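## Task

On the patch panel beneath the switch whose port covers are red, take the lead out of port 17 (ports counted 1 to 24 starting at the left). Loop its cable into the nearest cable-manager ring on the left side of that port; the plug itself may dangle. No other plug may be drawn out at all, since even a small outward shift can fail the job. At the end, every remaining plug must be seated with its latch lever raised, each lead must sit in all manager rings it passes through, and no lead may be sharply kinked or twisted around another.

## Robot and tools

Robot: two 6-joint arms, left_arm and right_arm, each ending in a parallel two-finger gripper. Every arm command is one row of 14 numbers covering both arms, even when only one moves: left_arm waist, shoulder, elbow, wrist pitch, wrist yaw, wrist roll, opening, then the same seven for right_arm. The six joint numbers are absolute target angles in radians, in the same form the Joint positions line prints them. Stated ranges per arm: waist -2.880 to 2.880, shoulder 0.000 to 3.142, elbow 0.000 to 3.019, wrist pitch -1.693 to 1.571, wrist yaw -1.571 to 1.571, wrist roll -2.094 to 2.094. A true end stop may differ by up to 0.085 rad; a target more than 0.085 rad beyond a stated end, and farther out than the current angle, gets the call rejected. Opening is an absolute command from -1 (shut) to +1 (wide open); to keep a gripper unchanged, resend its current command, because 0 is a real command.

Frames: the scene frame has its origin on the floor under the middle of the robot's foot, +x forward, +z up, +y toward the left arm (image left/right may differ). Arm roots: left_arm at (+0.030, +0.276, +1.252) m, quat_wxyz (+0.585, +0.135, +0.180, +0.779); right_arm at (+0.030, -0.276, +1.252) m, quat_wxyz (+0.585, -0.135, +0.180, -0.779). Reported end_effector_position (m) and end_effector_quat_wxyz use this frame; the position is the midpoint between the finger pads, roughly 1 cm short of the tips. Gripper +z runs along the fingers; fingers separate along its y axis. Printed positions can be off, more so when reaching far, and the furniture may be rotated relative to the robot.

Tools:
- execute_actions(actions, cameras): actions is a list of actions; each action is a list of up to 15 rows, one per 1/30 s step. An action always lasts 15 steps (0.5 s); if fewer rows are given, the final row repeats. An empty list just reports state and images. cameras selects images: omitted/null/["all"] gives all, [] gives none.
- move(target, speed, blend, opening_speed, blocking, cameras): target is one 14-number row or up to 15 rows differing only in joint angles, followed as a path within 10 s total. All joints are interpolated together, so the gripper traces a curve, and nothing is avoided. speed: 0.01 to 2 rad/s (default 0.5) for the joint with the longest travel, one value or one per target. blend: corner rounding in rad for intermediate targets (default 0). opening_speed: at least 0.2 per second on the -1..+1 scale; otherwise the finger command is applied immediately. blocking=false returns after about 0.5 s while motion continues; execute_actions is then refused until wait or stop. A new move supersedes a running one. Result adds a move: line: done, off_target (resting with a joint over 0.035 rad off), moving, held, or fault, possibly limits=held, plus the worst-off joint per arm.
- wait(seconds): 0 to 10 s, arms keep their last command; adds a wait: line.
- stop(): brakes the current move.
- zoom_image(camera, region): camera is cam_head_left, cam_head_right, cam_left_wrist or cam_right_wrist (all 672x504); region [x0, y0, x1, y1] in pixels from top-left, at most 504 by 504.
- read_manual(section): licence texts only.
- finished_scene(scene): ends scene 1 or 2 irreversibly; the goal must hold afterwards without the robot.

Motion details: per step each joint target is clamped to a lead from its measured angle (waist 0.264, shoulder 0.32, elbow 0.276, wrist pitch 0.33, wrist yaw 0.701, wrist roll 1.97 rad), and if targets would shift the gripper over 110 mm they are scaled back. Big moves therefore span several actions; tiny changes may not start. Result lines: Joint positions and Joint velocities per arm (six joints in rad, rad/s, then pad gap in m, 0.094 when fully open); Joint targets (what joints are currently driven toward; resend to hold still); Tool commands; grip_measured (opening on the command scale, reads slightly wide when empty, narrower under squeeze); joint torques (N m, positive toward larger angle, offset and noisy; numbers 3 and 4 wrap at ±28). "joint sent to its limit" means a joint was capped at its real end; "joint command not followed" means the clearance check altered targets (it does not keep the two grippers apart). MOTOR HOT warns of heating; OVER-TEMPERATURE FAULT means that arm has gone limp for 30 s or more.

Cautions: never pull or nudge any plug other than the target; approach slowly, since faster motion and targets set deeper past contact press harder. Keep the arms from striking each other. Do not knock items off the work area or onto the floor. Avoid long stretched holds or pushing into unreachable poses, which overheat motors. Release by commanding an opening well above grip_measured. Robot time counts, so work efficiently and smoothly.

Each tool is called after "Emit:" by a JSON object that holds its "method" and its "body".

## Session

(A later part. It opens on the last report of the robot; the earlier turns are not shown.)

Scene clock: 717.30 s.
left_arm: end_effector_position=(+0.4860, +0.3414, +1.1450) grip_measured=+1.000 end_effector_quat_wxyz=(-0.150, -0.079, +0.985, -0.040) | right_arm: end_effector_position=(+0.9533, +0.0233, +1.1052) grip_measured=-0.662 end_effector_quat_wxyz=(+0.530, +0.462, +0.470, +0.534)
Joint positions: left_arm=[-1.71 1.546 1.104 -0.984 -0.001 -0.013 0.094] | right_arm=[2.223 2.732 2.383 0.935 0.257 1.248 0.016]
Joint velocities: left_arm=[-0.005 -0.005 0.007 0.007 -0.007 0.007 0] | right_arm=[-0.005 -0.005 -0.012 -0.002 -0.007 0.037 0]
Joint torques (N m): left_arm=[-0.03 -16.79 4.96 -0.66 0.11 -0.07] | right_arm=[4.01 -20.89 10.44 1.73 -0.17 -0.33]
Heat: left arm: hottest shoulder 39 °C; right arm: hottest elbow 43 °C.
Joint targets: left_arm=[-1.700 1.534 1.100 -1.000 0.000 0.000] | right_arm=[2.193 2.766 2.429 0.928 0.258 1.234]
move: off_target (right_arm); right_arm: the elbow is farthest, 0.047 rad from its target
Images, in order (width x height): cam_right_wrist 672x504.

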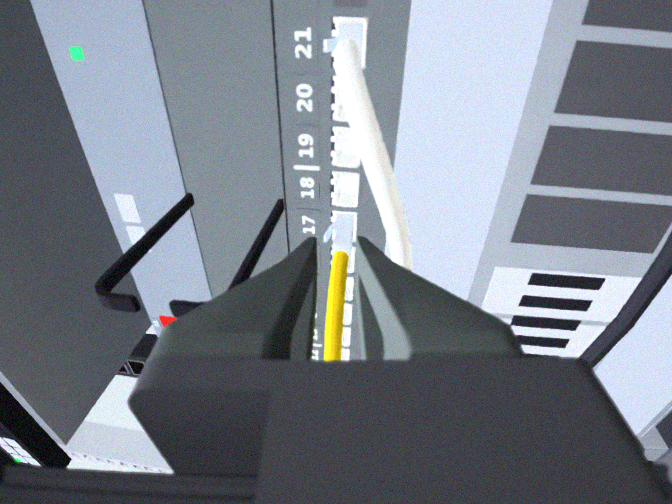

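Emit:
{"method": "move", "body": {"target": [-1.7,1.534,1.1,-1.0,0,0,1,2.180,2.785,2.479,0.897,0.258,1.234,-0.66], "speed": 0.06, "cameras": ["cam_right_wrist"]}}

Emit:
{"method": "zoom_image", "body": {"camera": "cam_right_wrist", "region": [250, 60, 430, 270]}}

Scene clock: 732.67 s.
left_arm: end_effector_position=(+0.4860, +0.3414, +1.1450) grip_measured=+1.000 end_effector_quat_wxyz=(-0.150, -0.079, +0.985, -0.040) | right_arm: end_effector_position=(+0.9602, +0.0191, +1.1058) grip_measured=-0.662 end_effector_quat_wxyz=(+0.532, +0.459, +0.469, +0.535)
Joint positions: left_arm=[-1.71 1.546 1.104 -0.984 -0.001 -0.013 0.094] | right_arm=[2.215 2.75 2.427 0.915 0.248 1.248 0.016]
Joint velocities: left_arm=[-0.005 -0.015 -0.012 0.017 0.051 -0.037 0] | right_arm=[-0.024 0.005 0.002 -0.017 0.022 -0.037 0]
Joint torques (N m): left_arm=[-0.03 -16.91 4.9 -0.55 0.13 -0.06] | right_arm=[3.66 -20.42 11.22 1.16 -0.17 -0.32]
Heat: left arm: hottest shoulder 39 °C; right arm: hottest elbow 44 °C.
Joint targets: left_arm=[-1.700 1.534 1.100 -1.000 0.000 0.000] | right_arm=[2.180 2.785 2.480 0.898 0.250 1.234]
move: off_target (right_arm); right_arm: the elbow is farthest, 0.052 rad from its target
Images, in order (width x height): cam_right_wrist 672x504.

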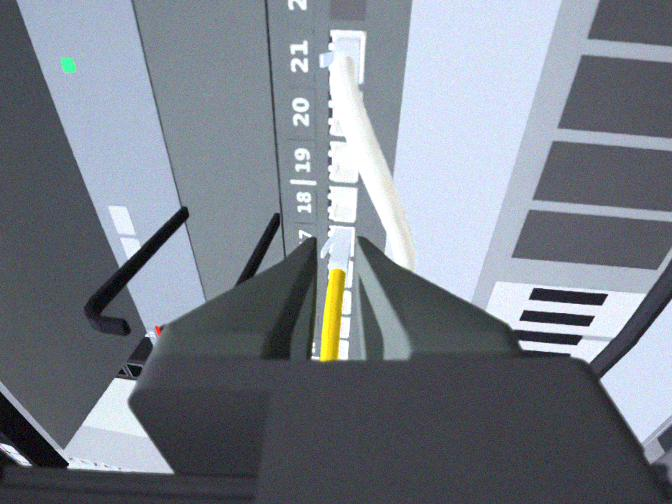

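Scaled by 2.400 from the camera's 672x504 image, which has a finer 960x720 frame.

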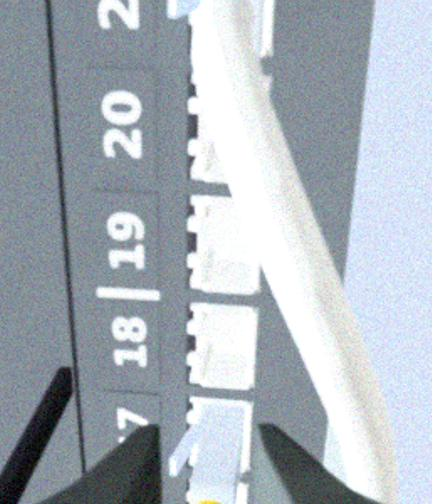

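Emit:
{"method": "move", "body": {"target": [-1.7,1.534,1.1,-1.0,0,0,1,2.180,2.785,2.480,0.898,0.25,1.234,-0.9], "opening_speed": 0.2, "cameras": ["cam_right_wrist"]}}

Emit:
{"method": "zoom_image", "body": {"camera": "cam_right_wrist", "region": [250, 60, 430, 270]}}

Scene clock: 741.73 s.
left_arm: end_effector_position=(+0.4860, +0.3414, +1.1450) grip_measured=+1.000 end_effector_quat_wxyz=(-0.150, -0.079, +0.985, -0.040) | right_arm: end_effector_position=(+0.9598, +0.0189, +1.1039) grip_measured=-0.880 end_effector_quat_wxyz=(+0.532, +0.461, +0.469, +0.533)
Joint positions: left_arm=[-1.71 1.546 1.104 -0.984 -0.001 -0.013 0.094] | right_arm=[2.215 2.752 2.427 0.913 0.251 1.248 0.006]
Joint velocities: left_arm=[-0.015 -0.005 0.002 -0.007 -0.007 -0.037 0] | right_arm=[0.005 0.005 -0.007 -0.002 0.051 -0.022 -0.002]
Joint torques (N m): left_arm=[0.21 -17.08 4.93 -0.57 0.11 -0.06] | right_arm=[3.19 -20.84 11.3 1.31 -0.12 -0.29]
Heat: left arm: hottest shoulder 39 °C; right arm: hottest elbow 44 °C.
Joint targets: left_arm=[-1.700 1.534 1.100 -1.000 0.000 0.000] | right_arm=[2.180 2.785 2.479 0.897 0.253 1.234]
move: off_target (right_arm); right_arm: the elbow is farthest, 0.053 rad from its target
Images, in order (width x height): cam_right_wrist 672x504.

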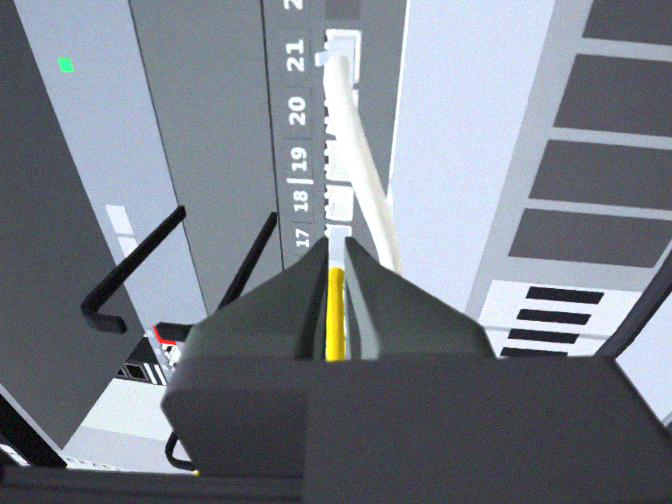

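Scaled by 2.400 from the camera's 672x504 image, which has a finer 960x720 frame.

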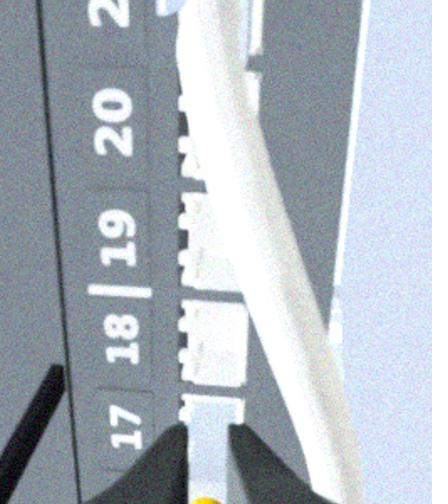

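Emit:
{"method": "move", "body": {"target": [[-1.7,1.534,1.1,-1.0,0,0,1,2.180,2.785,2.479,0.898,0.252,1.234,-1.0],[-1.7,1.534,1.1,-1.0,0,0,1,2.19,2.70,2.29,1.048,0.265,1.234,-1.0]], "speed": 0.1, "opening_speed": 0.5, "cameras": ["cam_right_wrist","cam_head_right"]}}

Emit:
{"method": "zoom_image", "body": {"camera": "cam_right_wrist", "region": [250, 60, 430, 270]}}

Scene clock: 762.03 s.
left_arm: end_effector_position=(+0.4860, +0.3414, +1.1450) grip_measured=+1.000 end_effector_quat_wxyz=(-0.150, -0.079, +0.985, -0.040) | right_arm: end_effector_position=(+0.9566, +0.0174, +1.1053) grip_measured=-0.888 end_effector_quat_wxyz=(+0.523, +0.459, +0.484, +0.530)
Joint positions: left_arm=[-1.71 1.546 1.104 -0.984 -0.001 -0.013 0.094] | right_arm=[2.212 2.704 2.348 0.913 0.234 1.248 0.005]
Joint velocities: left_arm=[-0.015 -0.005 -0.012 -0.007 -0.037 0.037 0] | right_arm=[0.005 -0.024 -0.002 0.002 -0.022 -0.037 0]
Joint torques (N m): left_arm=[-0.03 -16.91 4.93 -0.66 0.11 -0.08] | right_arm=[4.37 -24.82 3.22 7.97 1.09 -0.26]
Heat: left arm: hottest shoulder 39 °C; right arm: hottest elbow 43 °C.
Joint targets: left_arm=[-1.700 1.534 1.100 -1.000 0.000 0.000] | right_arm=[2.190 2.700 2.291 1.047 0.262 1.234]
move: off_target (right_arm); right_arm: the wrist pitch is farthest, 0.135 rad from its target
Images, in order (width x height): cam_head_right 672x504, cam_right_wrist 672x504.

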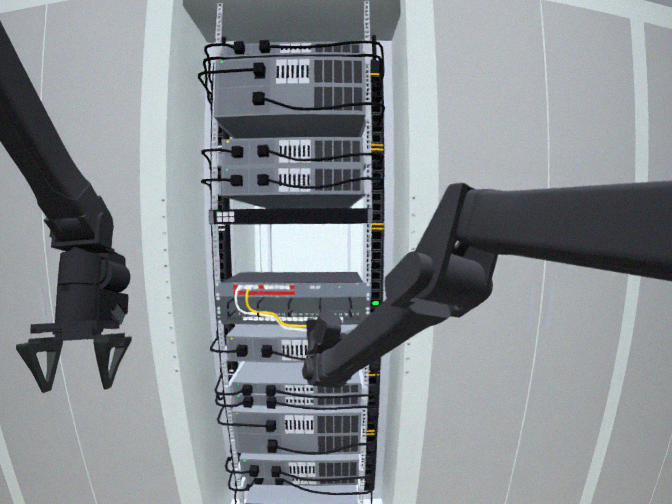

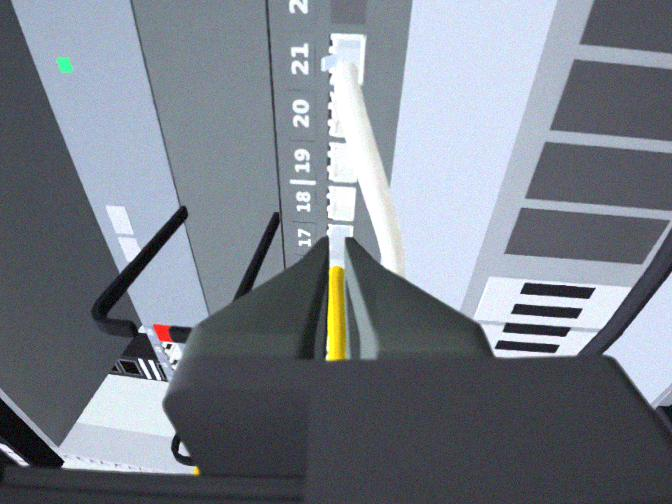

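Scaled by 2.400 from the camera's 672x504 image, which has a finer 960x720 frame.

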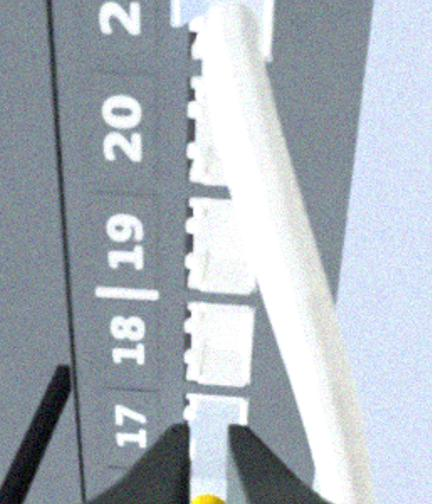

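Emit:
{"method": "move", "body": {"target": [-1.7,1.534,1.1,-1.0,0,0,1,2.19,2.675,2.24,1.08,0.275,1.234,-1.0], "speed": 0.1, "cameras": ["cam_right_wrist"]}}

Emit:
{"method": "zoom_image", "body": {"camera": "cam_right_wrist", "region": [250, 60, 430, 270]}}

Scene clock: 771.07 s.
left_arm: end_effector_position=(+0.4860, +0.3414, +1.1450) grip_measured=+1.000 end_effector_quat_wxyz=(-0.150, -0.079, +0.985, -0.040) | right_arm: end_effector_position=(+0.9346, -0.0003, +1.1034) grip_measured=-0.988 end_effector_quat_wxyz=(+0.545, +0.467, +0.451, +0.530)
Joint positions: left_arm=[-1.71 1.546 1.104 -0.984 -0.001 -0.013 0.094] | right_arm=[2.209 2.684 2.246 1.062 0.279 1.248 0.001]
Joint velocities: left_arm=[-0.005 0.005 -0.012 -0.007 0.022 -0.022 0] | right_arm=[-0.005 -0.015 -0.002 -0.002 -0.022 -0.007 0]
Joint torques (N m): left_arm=[-0.09 -17.03 4.96 -0.55 0.12 -0.09] | right_arm=[4.01 -23.82 6.08 3.04 -0.03 -0.25]
Heat: left arm: hottest shoulder 39 °C; right arm: hottest elbow 42 °C.
Joint targets: left_arm=[-1.700 1.534 1.100 -1.000 0.000 0.000] | right_arm=[2.190 2.675 2.239 1.081 0.283 1.234]
move: done
Images, in order (width x height): cam_right_wrist 672x504.

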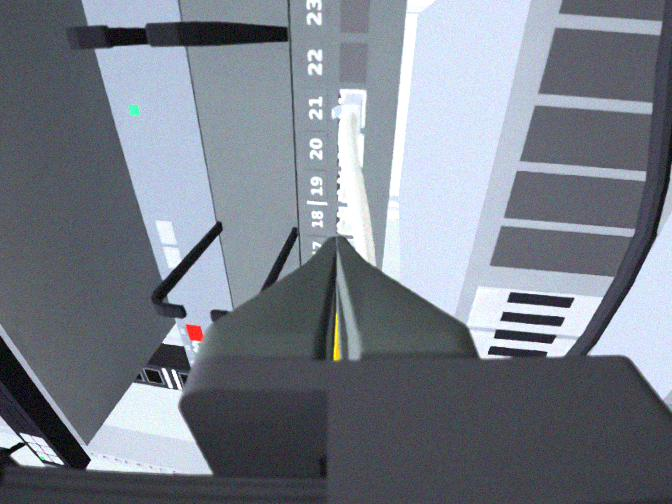

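Scaled by 2.400 from the camera's 672x504 image, which has a finer 960x720 frame.

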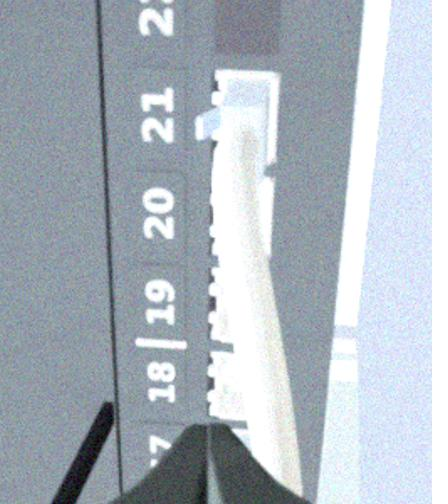

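Emit:
{"method": "move", "body": {"target": [-1.7,1.534,1.1,-1.0,0,0,1,2.235,2.689,2.26,1.06,0.285,1.234,-0.64], "speed": 0.1, "opening_speed": 0.5, "cameras": ["cam_right_wrist"]}}

Emit:
{"method": "zoom_image", "body": {"camera": "cam_right_wrist", "region": [250, 60, 430, 270]}}

Scene clock: 783.60 s.
left_arm: end_effector_position=(+0.4860, +0.3414, +1.1450) grip_measured=+1.000 end_effector_quat_wxyz=(-0.150, -0.079, +0.985, -0.040) | right_arm: end_effector_position=(+0.9317, +0.0100, +1.1060) grip_measured=-0.643 end_effector_quat_wxyz=(+0.542, +0.467, +0.451, +0.534)
Joint positions: left_arm=[-1.71 1.546 1.104 -0.984 -0.001 -0.013 0.094] | right_arm=[2.221 2.684 2.246 1.062 0.282 1.248 0.017]
Joint velocities: left_arm=[-0.015 -0.005 -0.002 -0.002 -0.037 0.022 0] | right_arm=[0.005 -0.015 0.007 -0.007 -0.022 -0.022 0]
Joint torques (N m): left_arm=[0.15 -17.08 4.88 -0.62 0.12 -0.08] | right_arm=[6.83 -22.59 7.61 1.96 0 -0.28]
Heat: left arm: hottest shoulder 39 °C; right arm: hottest shoulder 42 °C.
Joint targets: left_arm=[-1.700 1.534 1.100 -1.000 0.000 0.000] | right_arm=[2.235 2.689 2.260 1.060 0.285 1.234]
move: done
Images, in order (width x height): cam_right_wrist 672x504.

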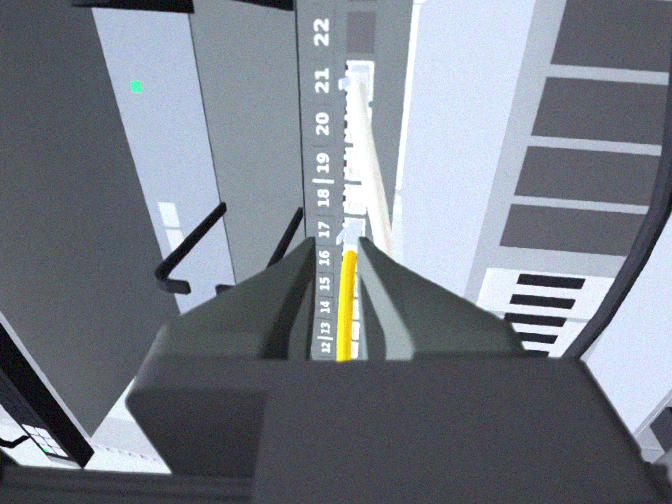

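Scaled by 2.400 from the camera's 672x504 image, which has a finer 960x720 frame.

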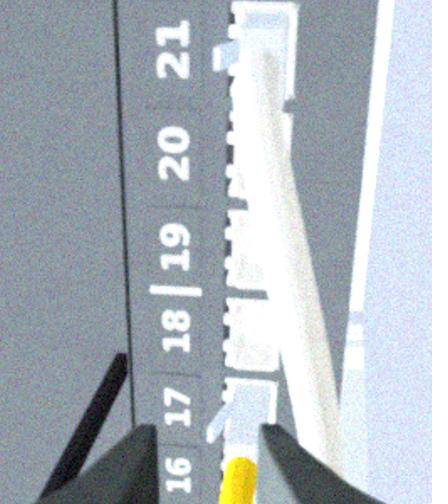

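Emit:
{"method": "move", "body": {"target": [[-1.7,1.534,1.1,-1.0,0,0,1,2.205,2.745,2.38,0.97,0.265,1.234,-0.66],[-1.7,1.534,1.1,-1.0,0,0,1,2.200,2.787,2.482,0.897,0.255,1.234,-0.66]], "speed": 0.08, "cameras": ["cam_right_wrist"]}}

Emit:
{"method": "zoom_image", "body": {"camera": "cam_right_wrist", "region": [250, 60, 430, 270]}}

Scene clock: 815.30 s.
left_arm: end_effector_position=(+0.4860, +0.3414, +1.1450) grip_measured=+1.000 end_effector_quat_wxyz=(-0.150, -0.079, +0.985, -0.040) | right_arm: end_effector_position=(+0.9589, +0.0229, +1.1073) grip_measured=-0.658 end_effector_quat_wxyz=(+0.533, +0.461, +0.467, +0.535)
Joint positions: left_arm=[-1.71 1.546 1.104 -0.984 -0.001 -0.013 0.094] | right_arm=[2.221 2.752 2.43 0.916 0.257 1.246 0.016]
Joint velocities: left_arm=[-0.015 -0.005 -0.012 -0.017 0.051 0.007 0] | right_arm=[-0.005 -0.005 -0.007 -0.012 -0.051 -0.066 0]
Joint torques (N m): left_arm=[0.21 -17.03 4.92 -0.62 0.12 -0.07] | right_arm=[4.31 -21.19 11.02 1.32 -0.35 -0.27]
Heat: left arm: hottest shoulder 39 °C; right arm: hottest shoulder 43 °C.
Joint targets: left_arm=[-1.700 1.534 1.100 -1.000 0.000 0.000] | right_arm=[2.200 2.787 2.482 0.898 0.255 1.233]
move: off_target (right_arm); right_arm: the elbow is farthest, 0.052 rad from its target
Images, in order (width x height): cam_right_wrist 672x504.

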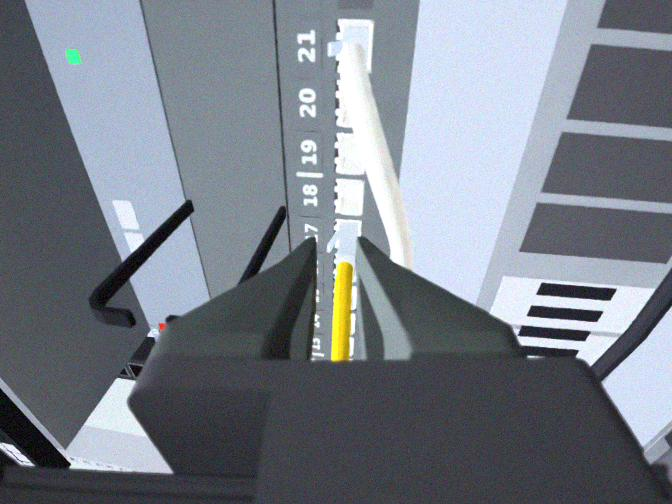

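Scaled by 2.400 from the camera's 672x504 image, which has a finer 960x720 frame.

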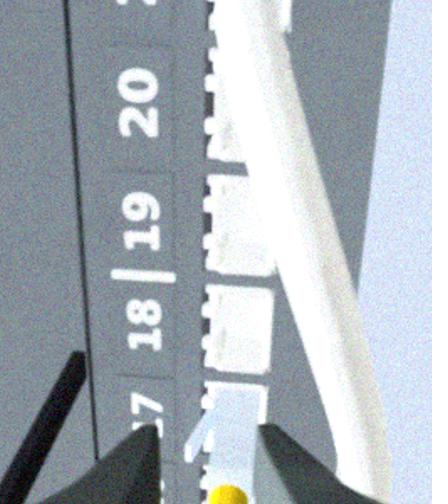

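Emit:
{"method": "move", "body": {"target": [[-1.7,1.534,1.1,-1.0,0,0,1,2.188,2.795,2.488,0.897,0.255,1.234,-0.66],[-1.7,1.534,1.1,-1.0,0,0,1,2.184,2.822,2.557,0.857,0.250,1.234,-0.66]], "speed": 0.06, "cameras": ["cam_right_wrist"]}}

Emit:
{"method": "zoom_image", "body": {"camera": "cam_right_wrist", "region": [250, 120, 430, 330]}}

Scene clock: 827.67 s.
left_arm: end_effector_position=(+0.4860, +0.3414, +1.1450) grip_measured=+1.000 end_effector_quat_wxyz=(-0.150, -0.079, +0.985, -0.040) | right_arm: end_effector_position=(+0.9671, +0.0211, +1.1054) grip_measured=-0.658 end_effector_quat_wxyz=(+0.534, +0.459, +0.468, +0.535)
Joint positions: left_arm=[-1.71 1.546 1.104 -0.984 -0.001 -0.013 0.094] | right_arm=[2.215 2.785 2.504 0.876 0.25 1.246 0.016]
Joint velocities: left_arm=[-0.015 -0.005 -0.002 0.007 -0.081 0.095 0] | right_arm=[-0.005 -0.005 -0.012 0.002 0.022 0.007 0]
Joint torques (N m): left_arm=[-0.32 -16.91 4.82 -0.69 0.1 -0.08] | right_arm=[4.19 -21.19 11.36 1.32 -0.2 -0.24]
Heat: left arm: hottest shoulder 39 °C; right arm: hottest shoulder 42 °C.
Joint targets: left_arm=[-1.700 1.534 1.100 -1.000 0.000 0.000] | right_arm=[2.184 2.821 2.557 0.857 0.249 1.234]
move: off_target (right_arm); right_arm: the elbow is farthest, 0.053 rad from its target
Images, in order (width x height): cam_right_wrist 672x504.

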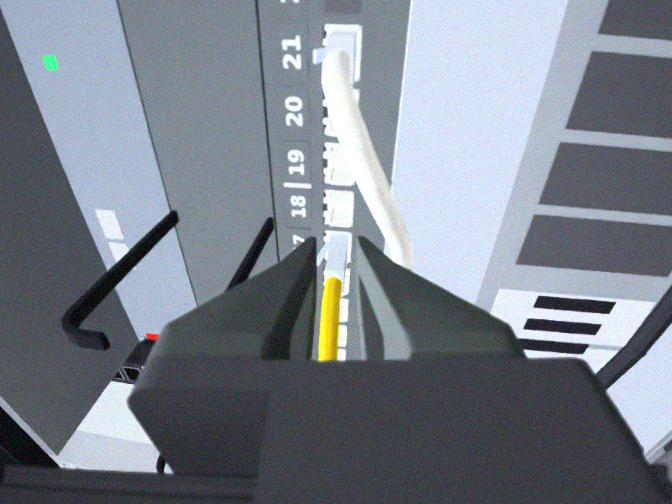

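Scaled by 2.400 from the camera's 672x504 image, which has a finer 960x720 frame.

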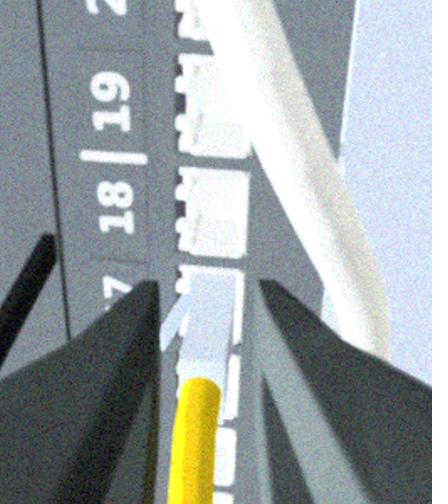

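Emit:
{"method": "move", "body": {"target": [-1.7,1.534,1.1,-1.0,0,0,1,2.184,2.821,2.557,0.857,0.249,1.234,-1.0], "opening_speed": 0.25, "cameras": ["cam_right_wrist"]}}

Emit:
{"method": "zoom_image", "body": {"camera": "cam_right_wrist", "region": [250, 120, 430, 330]}}

Scene clock: 837.10 s.
left_arm: end_effector_position=(+0.4860, +0.3414, +1.1450) grip_measured=+1.000 end_effector_quat_wxyz=(-0.150, -0.079, +0.985, -0.040) | right_arm: end_effector_position=(+0.9670, +0.0212, +1.1049) grip_measured=-0.865 end_effector_quat_wxyz=(+0.534, +0.459, +0.468, +0.535)
Joint positions: left_arm=[-1.71 1.546 1.104 -0.984 -0.001 -0.013 0.094] | right_arm=[2.215 2.787 2.506 0.876 0.25 1.246 0.006]
Joint velocities: left_arm=[-0.015 -0.005 0.022 0.007 -0.051 -0.037 0] | right_arm=[-0.005 -0.015 -0.017 -0.002 0.007 -0.007 0]
Joint torques (N m): left_arm=[0.03 -16.73 4.82 -0.62 0.13 -0.09] | right_arm=[4.48 -21.54 11.59 1.25 -0.19 -0.27]
Heat: left arm: hottest shoulder 39 °C; right arm: hottest shoulder 43 °C.
Joint targets: left_arm=[-1.700 1.534 1.100 -1.000 0.000 0.000] | right_arm=[2.184 2.821 2.557 0.857 0.250 1.234]
move: off_target (right_arm); right_arm: the elbow is farthest, 0.051 rad from its target
Images, in order (width x height): cam_right_wrist 672x504.

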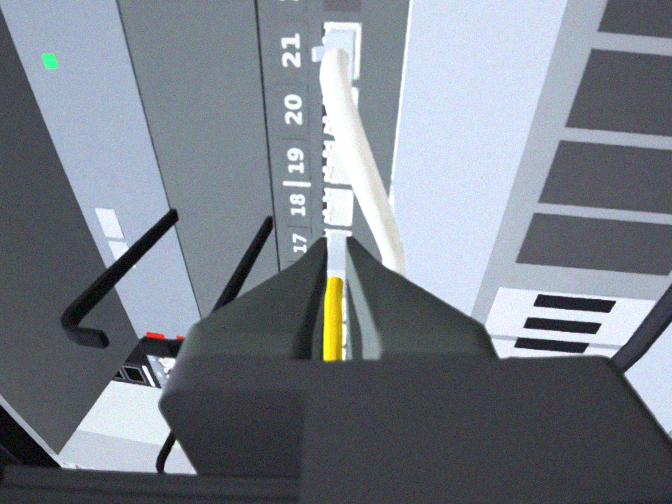

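Scaled by 2.400 from the camera's 672x504 image, which has a finer 960x720 frame.

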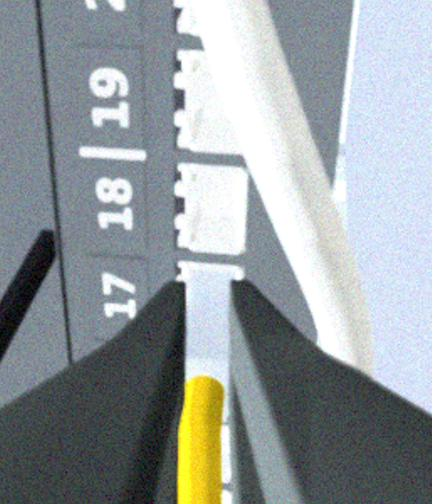

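Emit:
{"method": "move", "body": {"target": [-1.7,1.534,1.1,-1.0,0,0,1,2.195,2.765,2.40,0.965,0.262,1.234,-1.0], "speed": 0.1, "cameras": ["cam_right_wrist"]}}

Emit:
{"method": "zoom_image", "body": {"camera": "cam_right_wrist", "region": [250, 120, 430, 330]}}

Scene clock: 847.87 s.
left_arm: end_effector_position=(+0.4860, +0.3414, +1.1450) grip_measured=+1.000 end_effector_quat_wxyz=(-0.150, -0.079, +0.985, -0.040) | right_arm: end_effector_position=(+0.9646, +0.0198, +1.1039) grip_measured=-0.871 end_effector_quat_wxyz=(+0.527, +0.458, +0.479, +0.532)
Joint positions: left_arm=[-1.71 1.546 1.104 -0.984 -0.001 -0.013 0.094] | right_arm=[2.212 2.75 2.44 0.879 0.237 1.246 0.006]
Joint velocities: left_arm=[0.005 -0.005 0.002 -0.007 -0.066 0.037 0] | right_arm=[-0.005 0.005 0.007 0.002 0.051 -0.081 -0.001]
Joint torques (N m): left_arm=[0.32 -17.03 4.82 -0.62 0.1 -0.08] | right_arm=[4.13 -22.3 4.96 5.9 0.54 -0.24]
Heat: left arm: hottest shoulder 39 °C; right arm: hottest shoulder 42 °C.
Joint targets: left_arm=[-1.700 1.534 1.100 -1.000 0.000 0.000] | right_arm=[2.194 2.765 2.401 0.964 0.255 1.234]
move: off_target (right_arm); right_arm: the wrist pitch is farthest, 0.086 rad from its target
Images, in order (width x height): cam_right_wrist 672x504.

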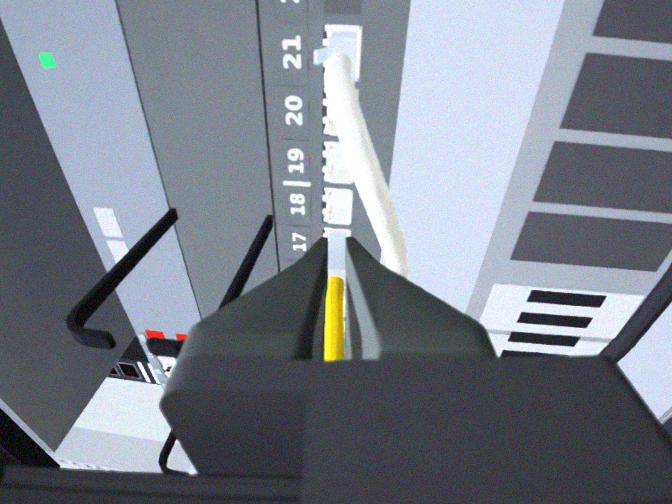

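Scaled by 2.400 from the camera's 672x504 image, which has a finer 960x720 frame.

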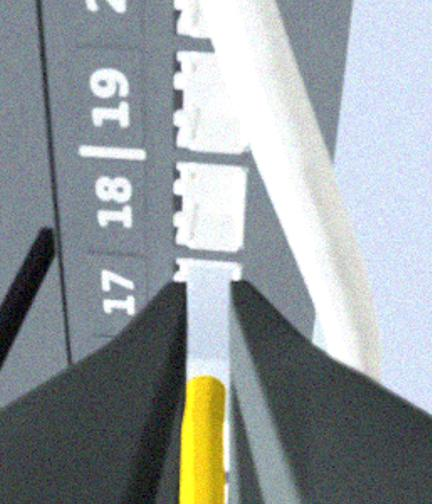

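Emit:
{"method": "move", "body": {"target": [-1.7,1.534,1.1,-1.0,0,0,1,2.20,2.74,2.34,1.015,0.270,1.234,-1.0], "speed": 0.1, "cameras": ["cam_right_wrist"]}}

Emit:
{"method": "zoom_image", "body": {"camera": "cam_right_wrist", "region": [250, 120, 430, 330]}}

Scene clock: 854.57 s.
left_arm: end_effector_position=(+0.4860, +0.3414, +1.1450) grip_measured=+1.000 end_effector_quat_wxyz=(-0.150, -0.079, +0.985, -0.040) | right_arm: end_effector_position=(+0.9418, +0.0137, +1.0906) grip_measured=-0.874 end_effector_quat_wxyz=(+0.539, +0.462, +0.460, +0.534)
Joint positions: left_arm=[-1.71 1.546 1.104 -0.984 -0.001 -0.013 0.094] | right_arm=[2.214 2.749 2.357 1.002 0.26 1.246 0.006]
Joint velocities: left_arm=[0.005 -0.015 -0.007 -0.012 0.007 -0.037 0] | right_arm=[-0.005 -0.005 -0.007 -0.027 0.081 -0.007 0]
Joint torques (N m): left_arm=[0.09 -17.32 4.82 -0.62 0.11 -0.11] | right_arm=[5.13 -24.23 5.78 2.71 0.29 -0.27]
Heat: left arm: hottest shoulder 39 °C; right arm: hottest shoulder 42 °C.
Joint targets: left_arm=[-1.700 1.534 1.100 -1.000 0.000 0.000] | right_arm=[2.200 2.740 2.340 1.015 0.270 1.234]
move: done
Images, in order (width x height): cam_right_wrist 672x504.

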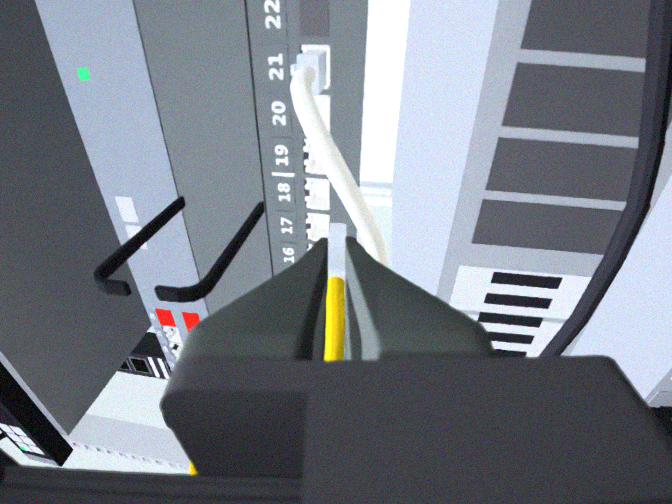

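Scaled by 2.400 from the camera's 672x504 image, which has a finer 960x720 frame.

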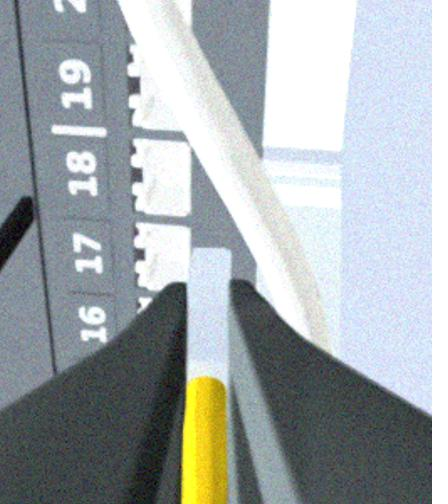

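Emit:
{"method": "move", "body": {"target": [-1.7,1.534,1.1,-1.0,0,0,1,2.262,2.568,1.918,1.258,0.300,1.234,-1.0], "speed": 0.2, "cameras": ["cam_right_wrist"]}}

Emit:
{"method": "move", "body": {"target": [-1.7,1.534,1.1,-1.0,0,0,1,2.268,2.440,1.845,1.200,0.300,1.234,-1.0], "speed": 0.2, "cameras": ["cam_right_wrist","cam_head_left","cam_head_right"]}}

Emit:
{"method": "zoom_image", "body": {"camera": "cam_head_left", "region": [230, 260, 400, 370]}}

Scene clock: 925.83 s.
left_arm: end_effector_position=(+0.4860, +0.3414, +1.1450) grip_measured=+1.000 end_effector_quat_wxyz=(-0.150, -0.079, +0.985, -0.040) | right_arm: end_effector_position=(+0.8638, +0.0231, +1.0944) grip_measured=-0.874 end_effector_quat_wxyz=(+0.526, +0.472, +0.465, +0.533)
Joint positions: left_arm=[-1.71 1.546 1.104 -0.984 -0.001 -0.013 0.094] | right_arm=[2.258 2.583 1.932 1.237 0.3 1.246 0.006]
Joint velocities: left_arm=[0.015 -0.015 0.017 0.007 0.066 -0.095 0] | right_arm=[0.005 -0.005 0.007 -0.007 0.007 0.007 0.001]
Joint torques (N m): left_arm=[-0.15 -17.14 4.83 -0.54 0.11 -0.06] | right_arm=[6.24 -23.06 4.53 3.02 0.06 -0.29]
Heat: left arm: hottest shoulder 39 °C; right arm: hottest shoulder 47 °C.
Joint targets: left_arm=[-1.700 1.534 1.100 -1.000 0.000 0.000] | right_arm=[2.262 2.569 1.918 1.258 0.307 1.234]
move: done
Images, in order (width x height): cam_right_wrist 672x504.

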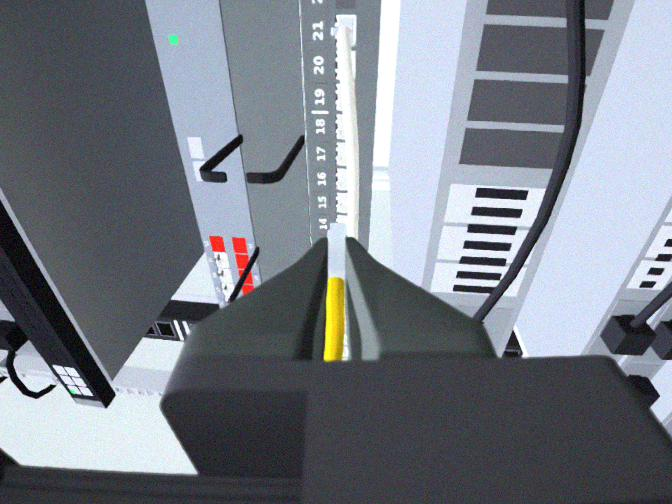

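Scene clock: 927.13 s.
left_arm: end_effector_position=(+0.4860, +0.3414, +1.1450) grip_measured=+1.000 end_effector_quat_wxyz=(-0.150, -0.079, +0.985, -0.040) | right_arm: end_effector_position=(+0.8788, +0.0108, +1.1562) grip_measured=-0.874 end_effector_quat_wxyz=(+0.530, +0.470, +0.456, +0.538)
Joint positions: left_arm=[-1.71 1.546 1.104 -0.984 -0.001 -0.013 0.094] | right_arm=[2.26 2.456 1.852 1.212 0.302 1.246 0.006]
Joint velocities: left_arm=[-0.005 -0.005 -0.027 0.007 0.022 0.037 0] | right_arm=[-0.005 0.005 -0.012 -0.012 -0.051 -0.022 0]
Joint torques (N m): left_arm=[0.21 -16.85 4.83 -0.57 0.11 -0.06] | right_arm=[5.71 -23.18 5.18 1.57 -0.24 -0.21]
Heat: left arm: hottest shoulder 39 °C; right arm: hottest shoulder 47 °C.
Joint targets: left_arm=[-1.700 1.534 1.100 -1.000 0.000 0.000] | right_arm=[2.269 2.439 1.844 1.200 0.301 1.234]
move: done
Images, in order (width x height): cam_head_left 672x504, cam_head_right 672x504, cam_right_wrist 672x504.

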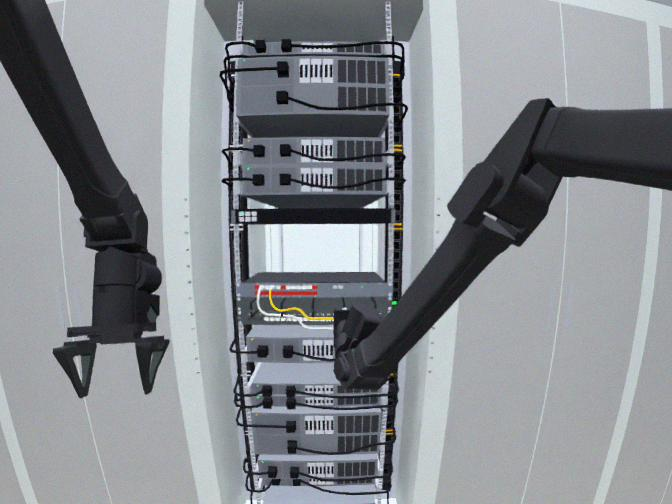

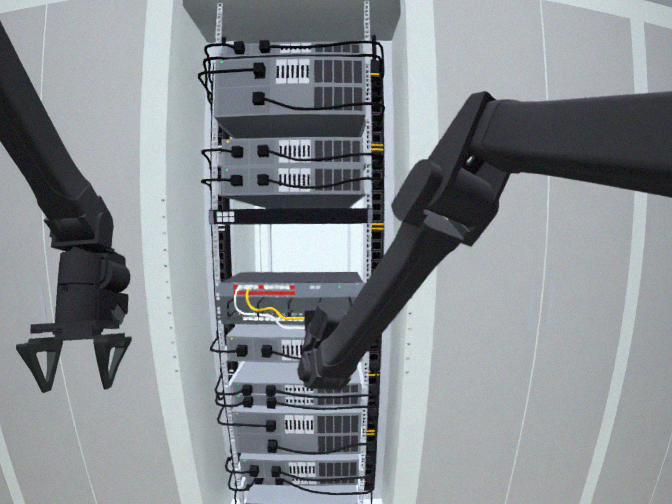

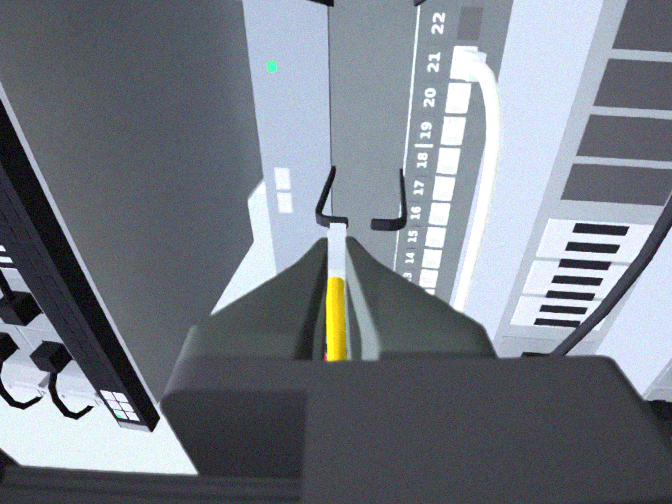

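Scaled by 2.965 from the camera's 672x504 image, which has a finer 960x720 frame.

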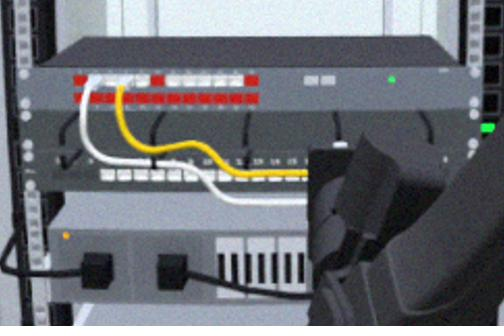

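Emit:
{"method": "move", "body": {"target": [-2.042,2.166,1.375,1.188,0.112,0.202,0,2.268,2.440,1.845,1.200,0.300,1.234,-1.0], "speed": 0.5, "cameras": ["cam_left_wrist","cam_head_left"]}}

Emit:
{"method": "zoom_image", "body": {"camera": "cam_left_wrist", "region": [180, 20, 500, 260]}}

Scene clock: 952.57 s.
left_arm: end_effector_position=(+0.8191, +0.1313, +1.1392) grip_measured=+0.003 end_effector_quat_wxyz=(-0.681, -0.086, -0.721, +0.091) | right_arm: end_effector_position=(+0.8788, +0.0108, +1.1562) grip_measured=-0.874 end_effector_quat_wxyz=(+0.530, +0.470, +0.456, +0.538)
Joint positions: left_arm=[-2.023 2.152 1.342 1.147 0.109 0.187 0.047] | right_arm=[2.26 2.456 1.852 1.212 0.302 1.246 0.006]
Joint velocities: left_arm=[-0.005 -0.015 -0.017 0.007 0.022 -0.007 0.001] | right_arm=[-0.015 -0.005 -0.002 0.002 0.051 -0.007 -0.002]
Joint torques (N m): left_arm=[-5.3 -20.07 7.49 3.02 0.25 -0.07] | right_arm=[6.3 -22.77 5.31 1.47 -0.28 -0.31]
Heat: left arm: hottest shoulder 40 °C; right arm: hottest shoulder 44 °C.
Joint targets: left_arm=[-2.042 2.166 1.376 1.176 0.112 0.201] | right_arm=[2.268 2.440 1.845 1.200 0.300 1.234]
move: off_target (left_arm); left_arm: the wrist pitch is farthest, 0.041 rad from its target
Images, in order (width x height): cam_head_left 672x504, cam_left_wrist 672x504.

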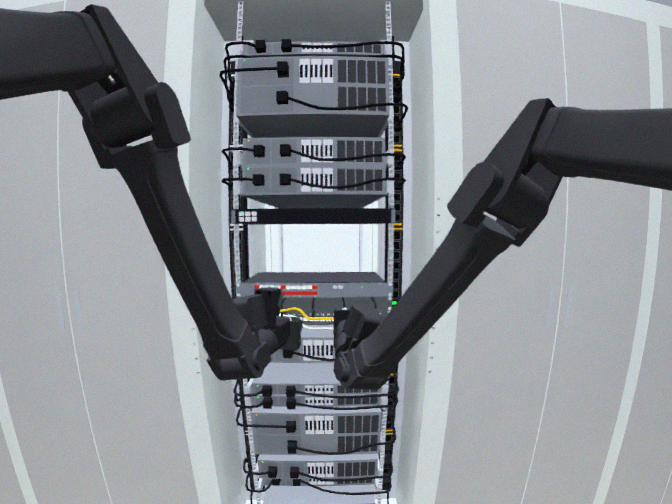

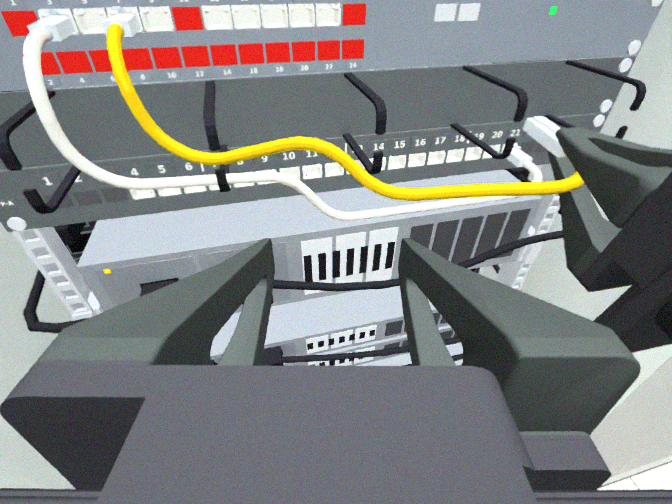

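Scaled by 1.575 from the camera's 672x504 image, which has a finer 960x720 frame.

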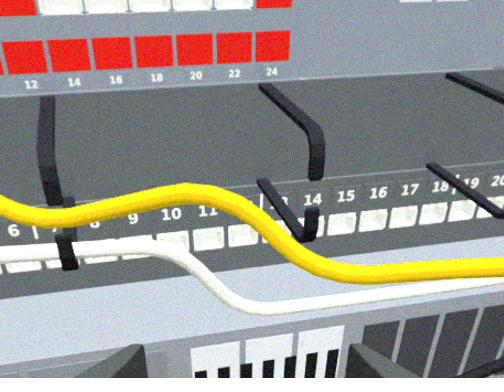

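Emit:
{"method": "zoom_image", "body": {"camera": "cam_left_wrist", "region": [180, 70, 280, 200]}}

Scaled by 3.877 from the camera's 672x504 image, which has a finer 960x720 frame.

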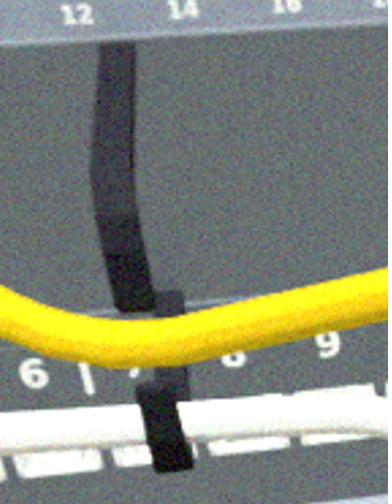

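Emit:
{"method": "zoom_image", "body": {"camera": "cam_head_left", "region": [255, 275, 345, 335]}}

Emit:
{"method": "execute_actions", "body": {"actions": [], "cameras": ["cam_head_right","cam_left_wrist"]}}

Emit:
{"method": "zoom_image", "body": {"camera": "cam_head_right", "region": [225, 275, 315, 335]}}

Scaled by 5.600 from the camera's 672x504 image, which has a finer 960x720 frame.

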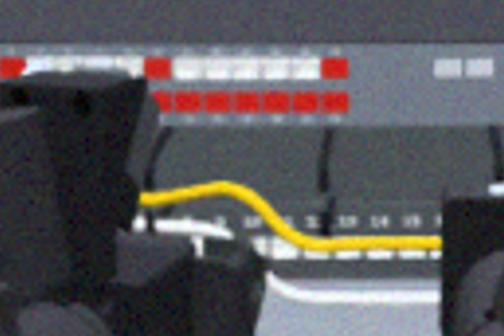

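Scene clock: 973.80 s.
left_arm: end_effector_position=(+0.8191, +0.1313, +1.1392) grip_measured=+0.003 end_effector_quat_wxyz=(-0.682, -0.087, -0.721, +0.091) | right_arm: end_effector_position=(+0.8788, +0.0108, +1.1562) grip_measured=-0.874 end_effector_quat_wxyz=(+0.530, +0.470, +0.456, +0.538)
Joint positions: left_arm=[-2.023 2.152 1.342 1.147 0.109 0.188 0.047] | right_arm=[2.26 2.456 1.852 1.212 0.302 1.246 0.006]
Joint velocities: left_arm=[0.005 -0.005 -0.012 0.007 -0.007 0.051 -0.002] | right_arm=[-0.015 0.015 -0.012 0.022 0.037 -0.022 0]
Joint torques (N m): left_arm=[-5.19 -19.72 7.61 2.95 0.23 -0.08] | right_arm=[5.89 -22.59 5.22 1.54 -0.34 -0.32]
Heat: left arm: hottest shoulder 40 °C; right arm: hottest shoulder 44 °C.
Joint targets: left_arm=[-2.042 2.166 1.376 1.176 0.112 0.202] | right_arm=[2.268 2.440 1.845 1.200 0.300 1.234]
Tool commands: left_gripper/opening=+0.0 right_gripper/opening=-1.0
Images, in order (width x height): cam_head_right 672x504, cam_left_wrist 672x504.

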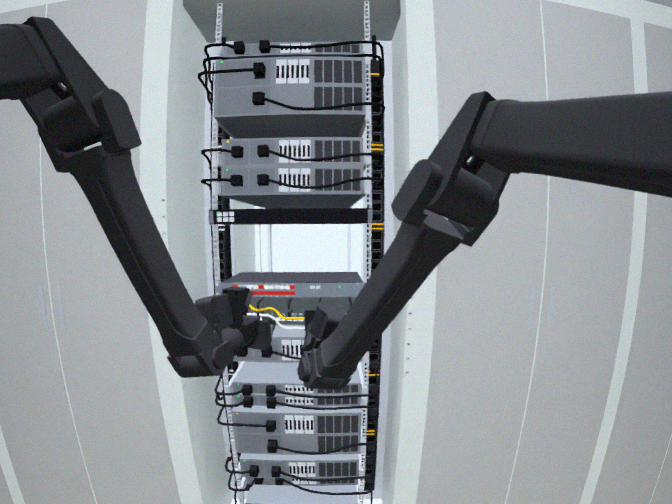

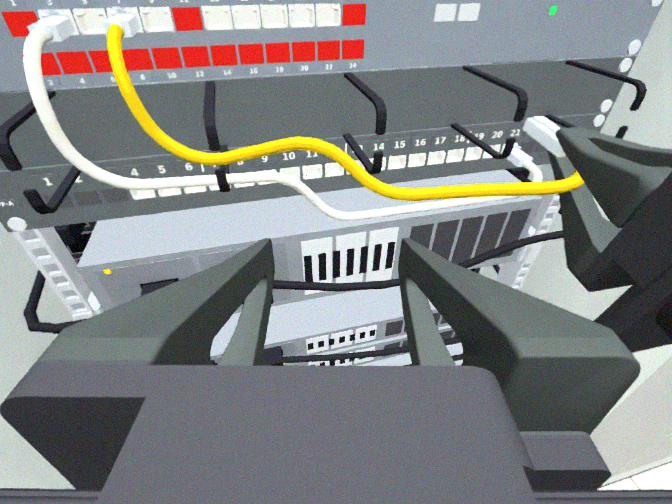

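Scaled by 5.600 from the camera's 672x504 image, which has a finer 960x720 frame.

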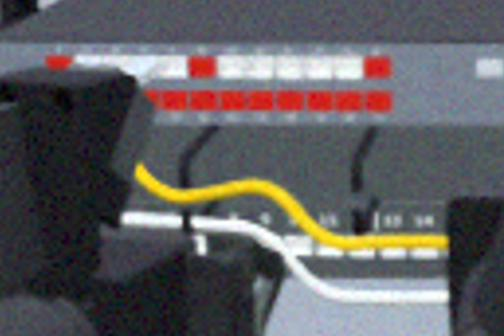

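Emit:
{"method": "move", "body": {"target": [-2.042,2.32,1.545,1.188,0.112,0.202,0,2.268,2.440,1.845,1.200,0.300,1.234,-1.0], "speed": 0.4, "cameras": ["cam_left_wrist"]}}

Emit:
{"method": "zoom_image", "body": {"camera": "cam_left_wrist", "region": [150, 60, 330, 200]}}

Scene clock: 988.30 s.
left_arm: end_effector_position=(+0.8400, +0.1180, +1.0860) grip_measured=+0.003 end_effector_quat_wxyz=(-0.688, -0.086, -0.715, +0.090) | right_arm: end_effector_position=(+0.8788, +0.0108, +1.1562) grip_measured=-0.874 end_effector_quat_wxyz=(+0.530, +0.470, +0.456, +0.538)
Joint positions: left_arm=[-2.023 2.315 1.513 1.156 0.109 0.188 0.047] | right_arm=[2.26 2.456 1.852 1.212 0.302 1.246 0.006]
Joint velocities: left_arm=[-0.015 -0.005 -0.027 -0.002 0.051 -0.007 -0.001] | right_arm=[-0.005 -0.005 0.007 0.002 0.037 -0.022 0]
Joint torques (N m): left_arm=[-5.25 -21.54 7.49 3.12 0.29 -0.07] | right_arm=[5.89 -23.36 5.33 1.47 -0.32 -0.25]
Heat: left arm: hottest shoulder 41 °C; right arm: hottest shoulder 43 °C.
Joint targets: left_arm=[-2.042 2.320 1.545 1.187 0.112 0.202] | right_arm=[2.268 2.440 1.845 1.200 0.300 1.234]
move: done
Images, in order (width x height): cam_left_wrist 672x504.

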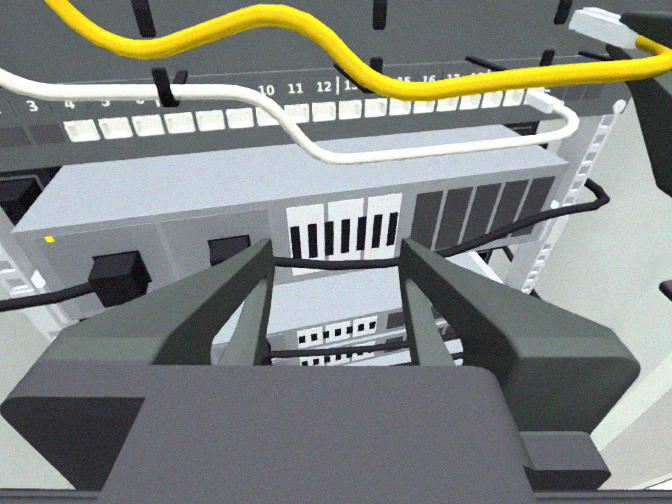

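Scaled by 2.800 from the camera's 672x504 image, which has a finer 960x720 frame.

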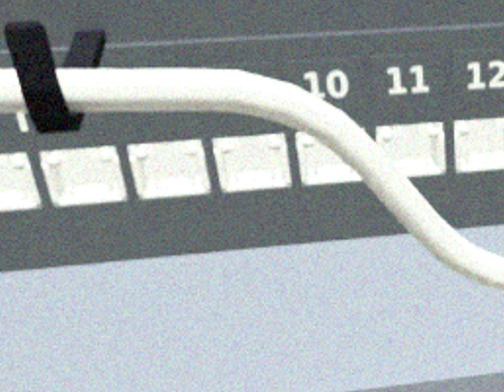

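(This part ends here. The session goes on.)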